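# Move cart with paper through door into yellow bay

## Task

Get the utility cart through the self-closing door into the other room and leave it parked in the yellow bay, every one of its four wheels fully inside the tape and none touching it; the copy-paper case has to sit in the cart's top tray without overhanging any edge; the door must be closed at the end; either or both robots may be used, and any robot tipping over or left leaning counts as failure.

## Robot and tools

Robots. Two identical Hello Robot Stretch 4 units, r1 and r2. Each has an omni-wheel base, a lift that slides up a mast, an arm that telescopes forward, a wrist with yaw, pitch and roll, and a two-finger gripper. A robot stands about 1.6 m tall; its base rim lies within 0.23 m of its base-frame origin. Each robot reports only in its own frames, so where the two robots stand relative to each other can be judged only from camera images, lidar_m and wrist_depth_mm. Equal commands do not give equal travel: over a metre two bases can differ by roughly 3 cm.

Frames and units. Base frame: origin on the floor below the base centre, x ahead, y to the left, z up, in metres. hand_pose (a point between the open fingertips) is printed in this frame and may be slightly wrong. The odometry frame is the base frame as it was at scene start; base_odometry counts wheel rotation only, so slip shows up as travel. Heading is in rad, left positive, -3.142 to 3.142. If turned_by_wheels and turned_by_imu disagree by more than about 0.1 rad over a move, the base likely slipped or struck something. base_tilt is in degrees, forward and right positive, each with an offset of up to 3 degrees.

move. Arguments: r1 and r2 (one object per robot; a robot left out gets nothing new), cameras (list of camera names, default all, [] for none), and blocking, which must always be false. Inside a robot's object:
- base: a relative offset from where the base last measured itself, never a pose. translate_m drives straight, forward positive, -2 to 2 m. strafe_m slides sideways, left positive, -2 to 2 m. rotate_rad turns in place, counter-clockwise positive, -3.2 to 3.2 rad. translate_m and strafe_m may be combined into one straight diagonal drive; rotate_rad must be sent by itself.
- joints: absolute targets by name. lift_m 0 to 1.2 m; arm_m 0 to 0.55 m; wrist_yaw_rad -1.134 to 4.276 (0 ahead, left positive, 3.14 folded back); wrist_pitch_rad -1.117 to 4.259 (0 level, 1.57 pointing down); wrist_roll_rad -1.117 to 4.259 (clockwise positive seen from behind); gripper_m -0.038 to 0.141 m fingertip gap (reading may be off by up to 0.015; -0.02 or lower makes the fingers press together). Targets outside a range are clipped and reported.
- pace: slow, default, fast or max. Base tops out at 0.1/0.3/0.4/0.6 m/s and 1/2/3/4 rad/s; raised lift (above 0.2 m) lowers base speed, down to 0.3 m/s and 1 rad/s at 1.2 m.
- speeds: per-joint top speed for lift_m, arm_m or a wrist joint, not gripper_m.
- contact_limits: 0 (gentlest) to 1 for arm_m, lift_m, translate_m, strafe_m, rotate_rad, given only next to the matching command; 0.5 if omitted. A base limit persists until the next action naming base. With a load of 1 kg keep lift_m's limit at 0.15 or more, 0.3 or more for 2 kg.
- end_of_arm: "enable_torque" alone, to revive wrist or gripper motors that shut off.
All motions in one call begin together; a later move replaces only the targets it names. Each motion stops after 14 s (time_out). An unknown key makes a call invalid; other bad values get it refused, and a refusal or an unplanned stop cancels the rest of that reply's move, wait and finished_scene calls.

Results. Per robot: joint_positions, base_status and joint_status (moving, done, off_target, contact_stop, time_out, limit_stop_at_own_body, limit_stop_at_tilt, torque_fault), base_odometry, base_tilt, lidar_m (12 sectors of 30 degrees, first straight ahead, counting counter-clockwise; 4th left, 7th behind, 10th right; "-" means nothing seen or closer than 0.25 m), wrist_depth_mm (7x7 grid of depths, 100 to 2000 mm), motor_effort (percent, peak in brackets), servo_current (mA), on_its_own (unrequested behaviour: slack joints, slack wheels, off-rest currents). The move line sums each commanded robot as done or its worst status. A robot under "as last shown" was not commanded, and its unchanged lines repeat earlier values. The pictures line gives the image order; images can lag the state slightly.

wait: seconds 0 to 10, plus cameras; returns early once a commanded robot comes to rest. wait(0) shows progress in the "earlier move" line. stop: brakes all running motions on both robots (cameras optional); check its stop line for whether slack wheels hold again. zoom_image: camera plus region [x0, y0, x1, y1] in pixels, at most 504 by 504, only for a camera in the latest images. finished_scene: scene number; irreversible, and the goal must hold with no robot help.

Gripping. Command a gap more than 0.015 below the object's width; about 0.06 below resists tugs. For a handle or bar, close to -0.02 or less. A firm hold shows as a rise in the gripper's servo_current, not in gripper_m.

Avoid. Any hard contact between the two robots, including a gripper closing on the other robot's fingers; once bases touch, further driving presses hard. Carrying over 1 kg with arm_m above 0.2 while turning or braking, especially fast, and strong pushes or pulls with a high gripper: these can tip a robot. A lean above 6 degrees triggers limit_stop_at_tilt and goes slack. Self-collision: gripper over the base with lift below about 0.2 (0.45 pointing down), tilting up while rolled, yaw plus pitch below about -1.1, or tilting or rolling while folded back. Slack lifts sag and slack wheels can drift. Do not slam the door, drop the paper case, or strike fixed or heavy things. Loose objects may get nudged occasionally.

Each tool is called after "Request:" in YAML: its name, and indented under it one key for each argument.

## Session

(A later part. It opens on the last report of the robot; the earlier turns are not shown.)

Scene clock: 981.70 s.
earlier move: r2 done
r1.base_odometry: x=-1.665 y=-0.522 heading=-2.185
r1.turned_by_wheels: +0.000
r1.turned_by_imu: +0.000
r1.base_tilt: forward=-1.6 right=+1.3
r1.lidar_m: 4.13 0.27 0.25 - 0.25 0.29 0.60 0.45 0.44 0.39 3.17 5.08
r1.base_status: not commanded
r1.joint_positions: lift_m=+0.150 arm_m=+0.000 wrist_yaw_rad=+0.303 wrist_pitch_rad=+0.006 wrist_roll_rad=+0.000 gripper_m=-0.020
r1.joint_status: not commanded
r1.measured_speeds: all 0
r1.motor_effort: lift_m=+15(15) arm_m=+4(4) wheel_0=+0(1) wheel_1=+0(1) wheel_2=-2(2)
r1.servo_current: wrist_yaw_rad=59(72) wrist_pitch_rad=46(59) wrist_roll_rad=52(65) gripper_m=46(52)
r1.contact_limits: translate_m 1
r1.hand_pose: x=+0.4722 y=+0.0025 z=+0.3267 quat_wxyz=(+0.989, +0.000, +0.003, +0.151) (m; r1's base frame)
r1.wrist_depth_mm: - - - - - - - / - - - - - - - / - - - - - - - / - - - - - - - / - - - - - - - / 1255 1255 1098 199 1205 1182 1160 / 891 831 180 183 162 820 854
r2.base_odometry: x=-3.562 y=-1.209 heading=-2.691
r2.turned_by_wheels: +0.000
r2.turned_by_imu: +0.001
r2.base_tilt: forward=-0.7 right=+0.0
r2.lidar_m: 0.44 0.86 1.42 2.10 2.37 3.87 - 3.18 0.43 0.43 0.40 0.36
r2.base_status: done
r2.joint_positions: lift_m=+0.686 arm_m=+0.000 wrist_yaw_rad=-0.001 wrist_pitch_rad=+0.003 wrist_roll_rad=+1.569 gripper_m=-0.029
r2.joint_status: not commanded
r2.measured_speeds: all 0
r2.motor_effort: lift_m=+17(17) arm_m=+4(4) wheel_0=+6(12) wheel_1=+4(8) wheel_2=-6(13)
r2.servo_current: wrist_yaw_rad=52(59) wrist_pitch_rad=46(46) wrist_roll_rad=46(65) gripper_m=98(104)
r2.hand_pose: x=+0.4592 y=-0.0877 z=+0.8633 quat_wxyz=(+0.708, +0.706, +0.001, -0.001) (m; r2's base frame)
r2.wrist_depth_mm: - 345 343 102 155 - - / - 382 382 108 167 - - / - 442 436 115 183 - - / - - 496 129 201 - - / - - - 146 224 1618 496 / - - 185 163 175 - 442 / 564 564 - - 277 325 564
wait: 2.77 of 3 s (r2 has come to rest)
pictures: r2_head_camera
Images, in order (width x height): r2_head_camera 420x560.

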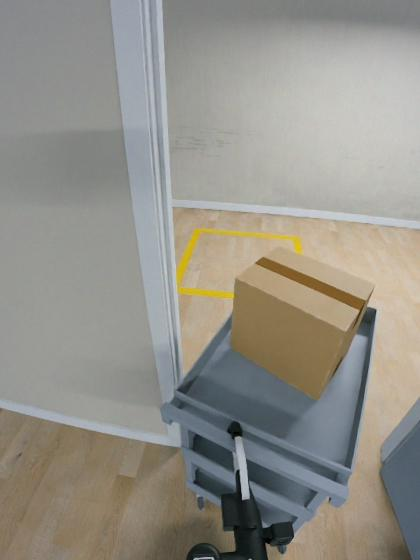

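Request:
move:
  blocking: false
  r2: {"base":{"translate_m":0.25,"strafe_m":-0.06},"pace":"slow"}
  cameras: []

Request:
wait:
  seconds: 4
  cameras: ["r2_head_camera"]

Scene clock: 989.67 s.
move: r2 moving
r1: as last shown
r1.turned_by_imu: -0.001
r1.lidar_m: 4.13 0.25 0.25 - 0.25 0.31 0.63 0.48 0.45 0.43 3.18 5.11
r1.motor_effort: lift_m=+15(15) arm_m=+4(4) wheel_0=-1(1) wheel_1=+0(1) wheel_2=-1(2)
r1.servo_current: wrist_yaw_rad=46(65) wrist_pitch_rad=46(52) wrist_roll_rad=52(65) gripper_m=46(46)
r1.contact_limits: translate_m 1
r1.wrist_depth_mm: - - - - - - - / - - - - - - - / - - - - - - - / - - - - - - - / - - - - - - - / 1229 1229 1118 198 1205 1229 1182 / 878 831 180 183 161 820 854
r2.base_odometry: x=-3.575 y=-1.211 heading=-2.691
r2.turned_by_wheels: +0.000
r2.turned_by_imu: +0.002
r2.base_tilt: forward=-0.7 right=+0.1
r2.lidar_m: 0.42 0.85 1.36 2.11 2.39 3.84 - 3.17 0.44 0.43 0.41 0.36
r2.base_status: translate_m moving; strafe_m moving
r2.joint_positions: lift_m=+0.686 arm_m=+0.000 wrist_yaw_rad=+0.000 wrist_pitch_rad=+0.003 wrist_roll_rad=+1.569 gripper_m=-0.029
r2.joint_status: not commanded
r2.measured_speeds: translate_m=+0.048 strafe_m=-0.012 rotate_rad=-0.002 lift_m=+0.000 arm_m=+0.000 wrist_yaw_rad=+0.005 wrist_pitch_rad=+0.000 wrist_roll_rad=+0.000
r2.motor_effort: lift_m=+17(17) arm_m=+4(4) wheel_0=+9(17) wheel_1=+6(7) wheel_2=-9(12)
r2.servo_current: wrist_yaw_rad=39(59) wrist_pitch_rad=46(46) wrist_roll_rad=39(52) gripper_m=91(98)
r2.hand_pose: x=+0.4593 y=-0.0874 z=+0.8633 quat_wxyz=(+0.708, +0.706, +0.001, -0.001) (m; r2's base frame)
r2.wrist_depth_mm: - 343 343 - 153 - - / - 382 384 106 166 - - / - 442 436 114 181 - - / - - 500 129 200 564 - / - - - 144 221 1618 496 / - - 186 158 175 - 442 / 559 554 559 - 278 327 559
pictures: none
No camera images: "cameras" was empty.

Scene clock: 993.00 s.
earlier move: r2 done
r1.base_odometry: x=-1.665 y=-0.522 heading=-2.185
r1.turned_by_wheels: +0.000
r1.turned_by_imu: +0.000
r1.base_tilt: forward=-1.6 right=+1.3
r1.lidar_m: 4.11 0.25 0.25 - 0.25 0.30 0.74 0.49 0.44 0.56 3.19 5.09
r1.base_status: not commanded
r1.joint_positions: lift_m=+0.150 arm_m=+0.000 wrist_yaw_rad=+0.303 wrist_pitch_rad=+0.006 wrist_roll_rad=+0.000 gripper_m=-0.020
r1.joint_status: not commanded
r1.measured_speeds: all 0
r1.motor_effort: lift_m=+15(15) arm_m=+4(4) wheel_0=-1(1) wheel_1=+0(1) wheel_2=-1(2)
r1.servo_current: wrist_yaw_rad=33(72) wrist_pitch_rad=46(52) wrist_roll_rad=46(65) gripper_m=46(52)
r1.contact_limits: translate_m 1
r1.hand_pose: x=+0.4722 y=+0.0025 z=+0.3267 quat_wxyz=(+0.989, +0.000, +0.003, +0.151) (m; r1's base frame)
r1.wrist_depth_mm: - - - - - - - / - - - - - - - / - - - - - - - / - - - - - - - / - - - - - - - / 1205 1229 1138 199 1182 1205 1205 / 878 831 180 183 161 820 854
r2.base_odometry: x=-3.813 y=-1.263 heading=-2.691
r2.turned_by_wheels: +0.000
r2.turned_by_imu: +0.003
r2.base_tilt: forward=-0.7 right=+0.0
r2.lidar_m: 0.43 0.57 0.94 2.13 2.37 3.90 - 0.58 0.44 0.52 0.37 0.37
r2.base_status: done
r2.joint_positions: lift_m=+0.686 arm_m=+0.000 wrist_yaw_rad=+0.004 wrist_pitch_rad=+0.003 wrist_roll_rad=+1.569 gripper_m=-0.029
r2.joint_status: not commanded
r2.measured_speeds: all 0
r2.motor_effort: lift_m=+17(17) arm_m=+4(4) wheel_0=+9(17) wheel_1=+6(8) wheel_2=-5(12)
r2.servo_current: wrist_yaw_rad=52(65) wrist_pitch_rad=39(46) wrist_roll_rad=46(65) gripper_m=91(104)
r2.hand_pose: x=+0.4596 y=-0.0863 z=+0.8633 quat_wxyz=(+0.708, +0.706, +0.002, +0.000) (m; r2's base frame)
r2.wrist_depth_mm: - 343 340 - 150 - - / - 377 382 102 163 - - / - 442 436 110 179 - - / - - 504 126 197 1618 - / - - - 141 220 1618 492 / - - 187 157 175 1661 1205 / - - - - 327 327 342
wait: 3.33 of 4 s (r2 has come to rest)
pictures: r2_head_camera
Images, in order (width x height): r2_head_camera 420x560.

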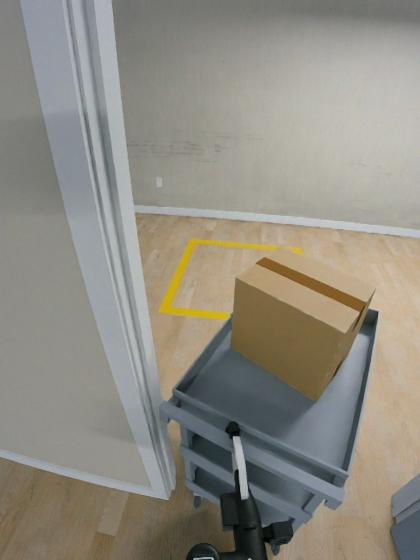

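Request:
move:
  blocking: false
  r2: {"base":{"translate_m":0.3,"strafe_m":-0.02},"pace":"slow"}
  cameras: []

Request:
wait:
  seconds: 4.5
  cameras: ["r2_head_camera","r2_head_right_camera"]

Scene clock: 1000.40 s.
move: r2 moving
r1: as last shown
r1.lidar_m: 4.15 0.27 0.25 - 0.25 0.32 0.75 0.54 0.45 0.58 3.17 5.08
r1.motor_effort: lift_m=+15(15) arm_m=+4(4) wheel_0=+0(1) wheel_1=+0(1) wheel_2=-2(2)
r1.servo_current: wrist_yaw_rad=39(65) wrist_pitch_rad=46(52) wrist_roll_rad=59(59) gripper_m=46(46)
r1.contact_limits: translate_m 1
r1.wrist_depth_mm: - - - - - - - / - - - - - - - / - - - - - - - / - - - - - - - / - - - - - - - / 1229 1229 1118 199 1205 1205 1205 / 878 820 180 183 161 809 854
r2.base_odometry: x=-3.825 y=-1.268 heading=-2.690
r2.turned_by_wheels: +0.001
r2.turned_by_imu: +0.001
r2.base_tilt: forward=-0.7 right=+0.0
r2.lidar_m: 0.43 0.56 0.90 2.10 2.40 3.92 - 0.59 0.45 0.49 0.36 0.35
r2.base_status: translate_m moving; strafe_m moving
r2.joint_positions: lift_m=+0.686 arm_m=+0.000 wrist_yaw_rad=+0.004 wrist_pitch_rad=+0.003 wrist_roll_rad=+1.569 gripper_m=-0.029
r2.joint_status: not commanded
r2.measured_speeds: translate_m=+0.048 strafe_m=-0.003 rotate_rad=-0.002 lift_m=+0.000 arm_m=+0.000 wrist_yaw_rad=+0.000 wrist_pitch_rad=+0.000 wrist_roll_rad=+0.000
r2.motor_effort: lift_m=+17(17) arm_m=+4(4) wheel_0=+13(13) wheel_1=+7(8) wheel_2=-9(11)
r2.servo_current: wrist_yaw_rad=59(59) wrist_pitch_rad=39(46) wrist_roll_rad=52(65) gripper_m=98(98)
r2.hand_pose: x=+0.4596 y=-0.0863 z=+0.8633 quat_wxyz=(+0.708, +0.706, +0.002, +0.000) (m; r2's base frame)
r2.wrist_depth_mm: - 343 340 - 149 - - / - 379 382 102 163 - - / - 445 436 110 178 - - / - - 504 126 198 1576 - / - - - 141 220 1576 492 / - - 186 157 176 1618 1182 / - - - - 327 121 342
pictures: none
No camera images: "cameras" was empty.

Scene clock: 1004.20 s.
earlier move: r2 done
r1.base_odometry: x=-1.665 y=-0.522 heading=-2.185
r1.turned_by_wheels: +0.000
r1.turned_by_imu: +0.000
r1.base_tilt: forward=-1.6 right=+1.3
r1.lidar_m: 4.12 0.26 0.25 - 0.25 0.31 0.93 0.60 0.65 2.74 3.18 5.09
r1.base_status: not commanded
r1.joint_positions: lift_m=+0.150 arm_m=+0.000 wrist_yaw_rad=+0.303 wrist_pitch_rad=+0.006 wrist_roll_rad=+0.000 gripper_m=-0.020
r1.joint_status: not commanded
r1.measured_speeds: all 0
r1.motor_effort: lift_m=+15(15) arm_m=+4(4) wheel_0=-1(1) wheel_1=+0(1) wheel_2=-2(2)
r1.servo_current: wrist_yaw_rad=33(72) wrist_pitch_rad=52(59) wrist_roll_rad=52(72) gripper_m=46(52)
r1.contact_limits: translate_m 1
r1.hand_pose: x=+0.4722 y=+0.0025 z=+0.3267 quat_wxyz=(+0.989, +0.000, +0.003, +0.151) (m; r1's base frame)
r1.wrist_depth_mm: - - - - - - - / - - - - - - - / - - - - - - - / - - - - - - - / - - - - - - - / 1205 1255 1138 198 1205 1205 1205 / 878 831 180 183 161 820 866
r2.base_odometry: x=-4.091 y=-1.376 heading=-2.691
r2.turned_by_wheels: -0.001
r2.turned_by_imu: -0.001
r2.base_tilt: forward=-0.6 right=+0.1
r2.lidar_m: 0.44 0.29 0.39 2.07 2.37 3.81 - 0.62 0.64 0.77 0.35 0.35
r2.base_status: done
r2.joint_positions: lift_m=+0.686 arm_m=+0.000 wrist_yaw_rad=-0.003 wrist_pitch_rad=+0.003 wrist_roll_rad=+1.569 gripper_m=-0.029
r2.joint_status: not commanded
r2.measured_speeds: all 0
r2.motor_effort: lift_m=+17(17) arm_m=+4(4) wheel_0=+3(13) wheel_1=+4(8) wheel_2=-10(13)
r2.servo_current: wrist_yaw_rad=52(59) wrist_pitch_rad=39(52) wrist_roll_rad=52(65) gripper_m=91(104)
r2.hand_pose: x=+0.4590 y=-0.0882 z=+0.8633 quat_wxyz=(+0.708, +0.706, +0.000, -0.002) (m; r2's base frame)
r2.wrist_depth_mm: - 343 342 - 146 - - / - 382 384 - 160 - - / - 455 445 108 180 - - / - - 517 121 197 1464 - / - - - 137 223 1661 477 / - - 187 157 177 1576 1205 / - - - - 334 121 338
wait: 3.80 of 4.5 s (r2 has come to rest)
pictures: r2_head_camera, r2_head_right_camera
Images, in order (width x height): r2_head_camera 420x560, r2_head_right_camera 420x672.

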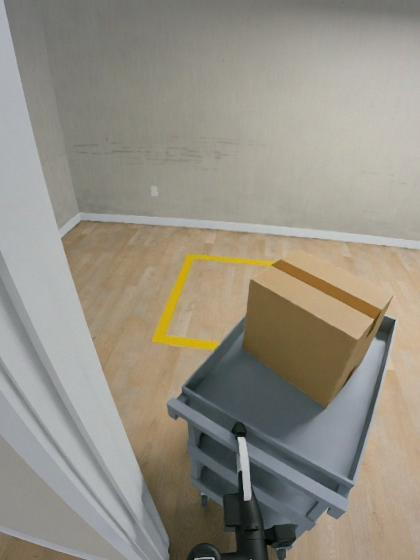

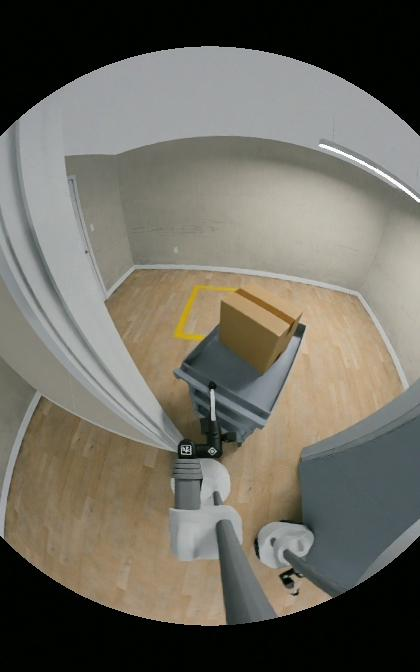

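Request:
move:
  blocking: false
  r2: {"base":{"translate_m":0.02,"strafe_m":-0.12},"pace":"slow"}
  cameras: []

Request:
wait:
  seconds: 3
  cameras: ["r2_head_camera"]

Scene clock: 1020.47 s.
move: r2 moving
r1: as last shown
r1.turned_by_imu: -0.001
r1.lidar_m: 4.11 0.25 0.25 - 0.25 0.32 0.93 0.59 0.64 2.75 3.19 5.09
r1.servo_current: wrist_yaw_rad=26(59) wrist_pitch_rad=52(52) wrist_roll_rad=59(59) gripper_m=46(52)
r1.contact_limits: translate_m 1
r1.wrist_depth_mm: - - - - - - - / - - - - - - - / - - - - - - - / - - - - - - - / - - - - - - - / 1229 1229 1118 200 1182 1205 1182 / 866 820 180 183 161 809 842
r2.base_odometry: x=-4.099 y=-1.365 heading=-2.691
r2.turned_by_wheels: +0.000
r2.turned_by_imu: +0.002
r2.base_tilt: forward=-0.7 right=+0.1
r2.lidar_m: 0.43 0.29 0.38 2.08 2.39 3.84 - 0.60 0.62 0.76 0.36 0.35
r2.base_status: translate_m moving; strafe_m moving
r2.joint_positions: lift_m=+0.686 arm_m=+0.000 wrist_yaw_rad=-0.002 wrist_pitch_rad=+0.003 wrist_roll_rad=+1.569 gripper_m=-0.029
r2.joint_status: not commanded
r2.measured_speeds: translate_m=+0.009 strafe_m=-0.052 rotate_rad=+0.008 lift_m=+0.000 arm_m=+0.000 wrist_yaw_rad=+0.024 wrist_pitch_rad=+0.000 wrist_roll_rad=+0.000
r2.motor_effort: lift_m=+17(17) arm_m=+3(4) wheel_0=+12(12) wheel_1=-7(8) wheel_2=-9(12)
r2.servo_current: wrist_yaw_rad=46(59) wrist_pitch_rad=46(46) wrist_roll_rad=46(52) gripper_m=98(98)
r2.hand_pose: x=+0.4591 y=-0.0879 z=+0.8633 quat_wxyz=(+0.708, +0.706, +0.001, -0.002) (m; r2's base frame)
r2.wrist_depth_mm: - 342 340 - 142 - - / - 379 384 - 159 - - / - 459 442 105 174 - - / - - - 117 194 1499 - / - - - 132 220 1618 488 / - - 185 154 179 1618 1205 / - - - - 332 330 342
pictures: none
No camera images: "cameras" was empty.

Scene clock: 1022.40 s.
earlier move: r2 done
r1.base_odometry: x=-1.665 y=-0.522 heading=-2.185
r1.turned_by_wheels: +0.000
r1.turned_by_imu: +0.000
r1.base_tilt: forward=-1.6 right=+1.3
r1.lidar_m: 4.11 0.25 0.25 - 0.25 0.31 0.91 0.53 0.66 2.76 3.17 5.09
r1.base_status: not commanded
r1.joint_positions: lift_m=+0.150 arm_m=+0.000 wrist_yaw_rad=+0.303 wrist_pitch_rad=+0.006 wrist_roll_rad=+0.000 gripper_m=-0.020
r1.joint_status: not commanded
r1.measured_speeds: all 0
r1.motor_effort: lift_m=+15(15) arm_m=+4(4) wheel_0=-1(1) wheel_1=+0(1) wheel_2=-1(2)
r1.servo_current: wrist_yaw_rad=52(65) wrist_pitch_rad=52(52) wrist_roll_rad=52(59) gripper_m=52(52)
r1.contact_limits: translate_m 1
r1.hand_pose: x=+0.4722 y=+0.0025 z=+0.3267 quat_wxyz=(+0.989, +0.000, +0.003, +0.151) (m; r1's base frame)
r1.wrist_depth_mm: - - - - - - - / - - - - - - - / - - - - - - - / - - - - - - - / - - - - - - - / 1255 1229 1138 199 1205 1205 1182 / 866 820 180 183 161 820 842
r2.base_odometry: x=-4.162 y=-1.277 heading=-2.691
r2.turned_by_wheels: +0.000
r2.turned_by_imu: +0.001
r2.base_tilt: forward=-0.7 right=+0.1
r2.lidar_m: 0.45 0.37 0.36 2.18 2.46 4.07 - 0.55 0.61 0.65 0.40 0.38
r2.base_status: done
r2.joint_positions: lift_m=+0.686 arm_m=+0.000 wrist_yaw_rad=+0.008 wrist_pitch_rad=+0.003 wrist_roll_rad=+1.569 gripper_m=-0.029
r2.joint_status: not commanded
r2.measured_speeds: all 0
r2.motor_effort: lift_m=+17(17) arm_m=+4(4) wheel_0=+8(21) wheel_1=-4(8) wheel_2=-1(12)
r2.servo_current: wrist_yaw_rad=59(72) wrist_pitch_rad=39(46) wrist_roll_rad=46(59) gripper_m=98(98)
r2.hand_pose: x=+0.4600 y=-0.0852 z=+0.8633 quat_wxyz=(+0.708, +0.706, +0.004, +0.002) (m; r2's base frame)
r2.wrist_depth_mm: - 345 343 104 159 - - / - 377 379 114 172 - - / - 433 427 120 186 - - / - - 488 132 203 - - / - - - 148 222 1618 500 / - - 186 164 178 1618 466 / - - - - 271 332 1138
wait: 1.93 of 3 s (r2 has come to rest)
pictures: r2_head_camera
Images, in order (width x height): r2_head_camera 420x560.

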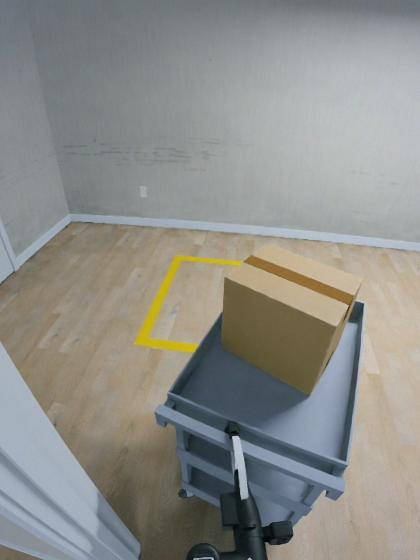

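Request:
move:
  blocking: false
  r2: {"base":{"translate_m":0.15,"strafe_m":-0.15},"pace":"slow"}
  cameras: []

Request:
wait:
  seconds: 3.5
  cameras: ["r2_head_camera"]

Scene clock: 1034.67 s.
move: r2 moving
r1: as last shown
r1.turned_by_imu: -0.001
r1.lidar_m: 4.11 0.25 0.25 - 0.25 0.31 0.93 0.55 0.65 2.76 3.18 5.10
r1.motor_effort: lift_m=+15(15) arm_m=+4(4) wheel_0=-1(1) wheel_1=+0(1) wheel_2=-2(2)
r1.servo_current: wrist_yaw_rad=52(59) wrist_pitch_rad=46(59) wrist_roll_rad=33(59) gripper_m=46(46)
r1.contact_limits: translate_m 1
r1.wrist_depth_mm: - - - - - - - / - - - - - - - / - - - - - - - / - - - - - - - / - - - - - - - / 1205 1229 1138 199 1205 1229 1182 / 866 831 179 183 161 809 854
r2.base_odometry: x=-4.174 y=-1.273 heading=-2.691
r2.turned_by_wheels: -0.001
r2.turned_by_imu: +0.001
r2.base_tilt: forward=-0.7 right=+0.1
r2.lidar_m: 0.41 0.37 0.35 2.20 2.46 4.06 - 0.55 0.62 0.63 0.41 0.39
r2.base_status: translate_m moving; strafe_m moving
r2.joint_positions: lift_m=+0.686 arm_m=+0.000 wrist_yaw_rad=+0.008 wrist_pitch_rad=+0.003 wrist_roll_rad=+1.569 gripper_m=-0.029
r2.joint_status: not commanded
r2.measured_speeds: translate_m=+0.035 strafe_m=-0.036 rotate_rad=-0.004 lift_m=+0.000 arm_m=+0.000 wrist_yaw_rad=-0.008 wrist_pitch_rad=+0.000 wrist_roll_rad=+0.000
r2.motor_effort: lift_m=+17(17) arm_m=+4(4) wheel_0=+12(16) wheel_1=-5(5) wheel_2=-12(12)
r2.servo_current: wrist_yaw_rad=52(72) wrist_pitch_rad=46(46) wrist_roll_rad=39(59) gripper_m=91(98)
r2.hand_pose: x=+0.4599 y=-0.0852 z=+0.8633 quat_wxyz=(+0.708, +0.706, +0.004, +0.002) (m; r2's base frame)
r2.wrist_depth_mm: - 343 345 105 161 - - / - 382 382 116 174 - - / - 436 427 123 187 - - / - - 480 134 203 - - / - - - 150 222 1576 508 / - - 186 162 178 1618 1118 / - - - - 267 1430 1138
pictures: none
No camera images: "cameras" was empty.

Scene clock: 1037.53 s.
earlier move: r2 done
r1.base_odometry: x=-1.665 y=-0.522 heading=-2.185
r1.turned_by_wheels: +0.000
r1.turned_by_imu: +0.000
r1.base_tilt: forward=-1.6 right=+1.3
r1.lidar_m: 4.10 0.25 0.25 - 0.25 0.32 0.62 0.61 1.37 2.75 3.18 5.07
r1.base_status: not commanded
r1.joint_positions: lift_m=+0.150 arm_m=+0.000 wrist_yaw_rad=+0.303 wrist_pitch_rad=+0.006 wrist_roll_rad=+0.000 gripper_m=-0.020
r1.joint_status: not commanded
r1.measured_speeds: all 0
r1.motor_effort: lift_m=+15(15) arm_m=+4(4) wheel_0=+0(1) wheel_1=+0(1) wheel_2=-1(2)
r1.servo_current: wrist_yaw_rad=59(72) wrist_pitch_rad=46(59) wrist_roll_rad=46(72) gripper_m=46(46)
r1.contact_limits: translate_m 1
r1.hand_pose: x=+0.4722 y=+0.0025 z=+0.3267 quat_wxyz=(+0.989, +0.000, +0.003, +0.151) (m; r1's base frame)
r1.wrist_depth_mm: - - - - - - - / - - - - - - - / - - - - - - - / - - - - - - - / - - - - - - - / 1229 1229 1118 198 1205 1182 1205 / 878 854 180 183 161 809 854
r2.base_odometry: x=-4.362 y=-1.207 heading=-2.691
r2.turned_by_wheels: +0.000
r2.turned_by_imu: +0.000
r2.base_tilt: forward=-0.7 right=+0.1
r2.lidar_m: 0.41 2.77 0.42 0.44 2.62 4.26 0.64 0.62 0.50 0.52 0.46 0.42
r2.base_status: done
r2.joint_positions: lift_m=+0.686 arm_m=+0.000 wrist_yaw_rad=+0.000 wrist_pitch_rad=+0.003 wrist_roll_rad=+1.569 gripper_m=-0.029
r2.joint_status: not commanded
r2.measured_speeds: all 0
r2.motor_effort: lift_m=+17(17) arm_m=+4(4) wheel_0=+4(16) wheel_1=-5(7) wheel_2=-9(13)
r2.servo_current: wrist_yaw_rad=46(72) wrist_pitch_rad=39(52) wrist_roll_rad=52(59) gripper_m=98(104)
r2.hand_pose: x=+0.4593 y=-0.0874 z=+0.8633 quat_wxyz=(+0.708, +0.706, +0.001, -0.001) (m; r2's base frame)
r2.wrist_depth_mm: - - 484 134 189 - - / - 392 394 140 198 - - / - 430 421 147 208 - - / - 477 459 154 218 - - / - - 500 163 227 - - / - - 185 169 179 1537 488 / - - - - - 1618 1182
wait: 2.87 of 3.5 s (r2 has come to rest)
pictures: r2_head_camera
Images, in order (width x height): r2_head_camera 420x560.

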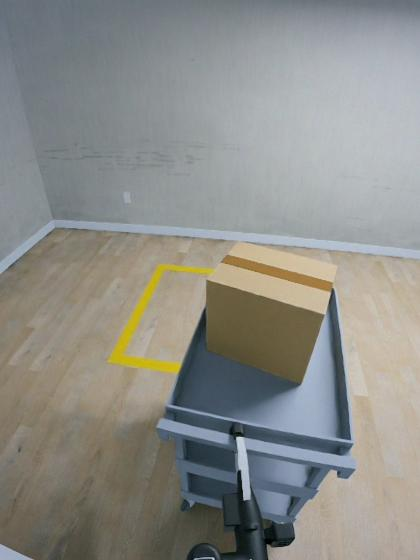

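Request:
move:
  blocking: false
  r2: {"base":{"translate_m":0.25,"strafe_m":-0.15},"pace":"slow"}
  cameras: []

Request:
wait:
  seconds: 4.5
  cameras: ["r2_head_camera"]

Scene clock: 1047.97 s.
move: r2 moving
r1: as last shown
r1.turned_by_imu: -0.001
r1.lidar_m: 4.11 0.25 0.25 - 0.25 0.30 0.62 0.62 1.41 2.77 3.20 5.10
r1.motor_effort: lift_m=+15(15) arm_m=+4(4) wheel_0=-1(1) wheel_1=+0(0) wheel_2=-1(2)
r1.servo_current: wrist_yaw_rad=39(72) wrist_pitch_rad=46(52) wrist_roll_rad=72(72) gripper_m=46(52)
r1.contact_limits: translate_m 1
r1.wrist_depth_mm: - - - - - - - / - - - - - - - / - - - - - - - / - - - - - - - / - - - - - - - / 1205 1229 1118 198 1205 1182 1160 / 878 831 180 184 161 809 854
r2.base_odometry: x=-4.376 y=-1.206 heading=-2.692
r2.turned_by_wheels: -0.001
r2.turned_by_imu: +0.001
r2.base_tilt: forward=-0.7 right=+0.1
r2.lidar_m: 0.42 2.73 0.42 0.41 2.64 4.24 0.65 0.62 0.52 0.56 0.48 0.40
r2.base_status: translate_m moving; strafe_m moving
r2.joint_positions: lift_m=+0.686 arm_m=+0.000 wrist_yaw_rad=+0.000 wrist_pitch_rad=+0.003 wrist_roll_rad=+1.569 gripper_m=-0.029
r2.joint_status: not commanded
r2.measured_speeds: translate_m=+0.047 strafe_m=-0.028 rotate_rad=-0.002 lift_m=+0.000 arm_m=+0.000 wrist_yaw_rad=-0.004 wrist_pitch_rad=+0.000 wrist_roll_rad=+0.000
r2.motor_effort: lift_m=+17(17) arm_m=+4(4) wheel_0=+8(12) wheel_1=-4(6) wheel_2=-13(14)
r2.servo_current: wrist_yaw_rad=39(52) wrist_pitch_rad=46(46) wrist_roll_rad=52(59) gripper_m=91(98)
r2.hand_pose: x=+0.4593 y=-0.0875 z=+0.8633 quat_wxyz=(+0.708, +0.706, +0.001, -0.001) (m; r2's base frame)
r2.wrist_depth_mm: - - 525 135 190 - - / - 392 397 141 198 - - / - 430 424 148 208 - - / - 473 459 155 218 - - / - - 500 162 227 - - / - - 186 169 178 1499 488 / - - - - - 1618 1205
pictures: none
No camera images: "cameras" was empty.

Scene clock: 1051.53 s.
earlier move: r2 done
r1.base_odometry: x=-1.665 y=-0.522 heading=-2.185
r1.turned_by_wheels: +0.000
r1.turned_by_imu: +0.000
r1.base_tilt: forward=-1.6 right=+1.3
r1.lidar_m: 4.08 0.25 0.25 - 0.25 0.29 0.81 0.92 1.40 2.76 3.16 5.11
r1.base_status: not commanded
r1.joint_positions: lift_m=+0.150 arm_m=+0.000 wrist_yaw_rad=+0.303 wrist_pitch_rad=+0.006 wrist_roll_rad=+0.000 gripper_m=-0.020
r1.joint_status: not commanded
r1.measured_speeds: all 0
r1.motor_effort: lift_m=+15(15) arm_m=+4(4) wheel_0=+0(1) wheel_1=+0(1) wheel_2=-2(2)
r1.servo_current: wrist_yaw_rad=46(72) wrist_pitch_rad=39(52) wrist_roll_rad=39(72) gripper_m=39(52)
r1.contact_limits: translate_m 1
r1.hand_pose: x=+0.4722 y=+0.0025 z=+0.3267 quat_wxyz=(+0.989, +0.000, +0.003, +0.151) (m; r1's base frame)
r1.wrist_depth_mm: - - - - - - - / - - - - - - - / - - - - - - - / - - - - - - - / - - - - - - - / 1229 1229 1138 199 1205 1182 1182 / 878 831 180 183 161 809 842
r2.base_odometry: x=-4.652 y=-1.181 heading=-2.692
r2.turned_by_wheels: +0.000
r2.turned_by_imu: +0.000
r2.base_tilt: forward=-0.7 right=+0.1
r2.lidar_m: 0.41 2.85 2.41 0.53 0.58 4.41 0.81 0.54 0.48 2.34 2.64 0.42
r2.base_status: done
r2.joint_positions: lift_m=+0.686 arm_m=+0.000 wrist_yaw_rad=-0.001 wrist_pitch_rad=+0.003 wrist_roll_rad=+1.569 gripper_m=-0.029
r2.joint_status: not commanded
r2.measured_speeds: all 0
r2.motor_effort: lift_m=+17(17) arm_m=+4(4) wheel_0=+4(13) wheel_1=-5(8) wheel_2=-8(14)
r2.servo_current: wrist_yaw_rad=46(59) wrist_pitch_rad=46(46) wrist_roll_rad=39(65) gripper_m=91(104)
r2.hand_pose: x=+0.4592 y=-0.0877 z=+0.8633 quat_wxyz=(+0.708, +0.706, +0.001, -0.001) (m; r2's base frame)
r2.wrist_depth_mm: - - - 152 208 750 - / - 410 407 156 213 798 - / - 430 424 159 218 - - / - 462 452 163 223 - - / - - 484 167 230 - - / - - 185 171 178 1576 512 / - - - - 241 1430 1205
wait: 3.57 of 4.5 s (r2 has come to rest)
pictures: r2_head_camera
Images, in order (width x height): r2_head_camera 420x560.

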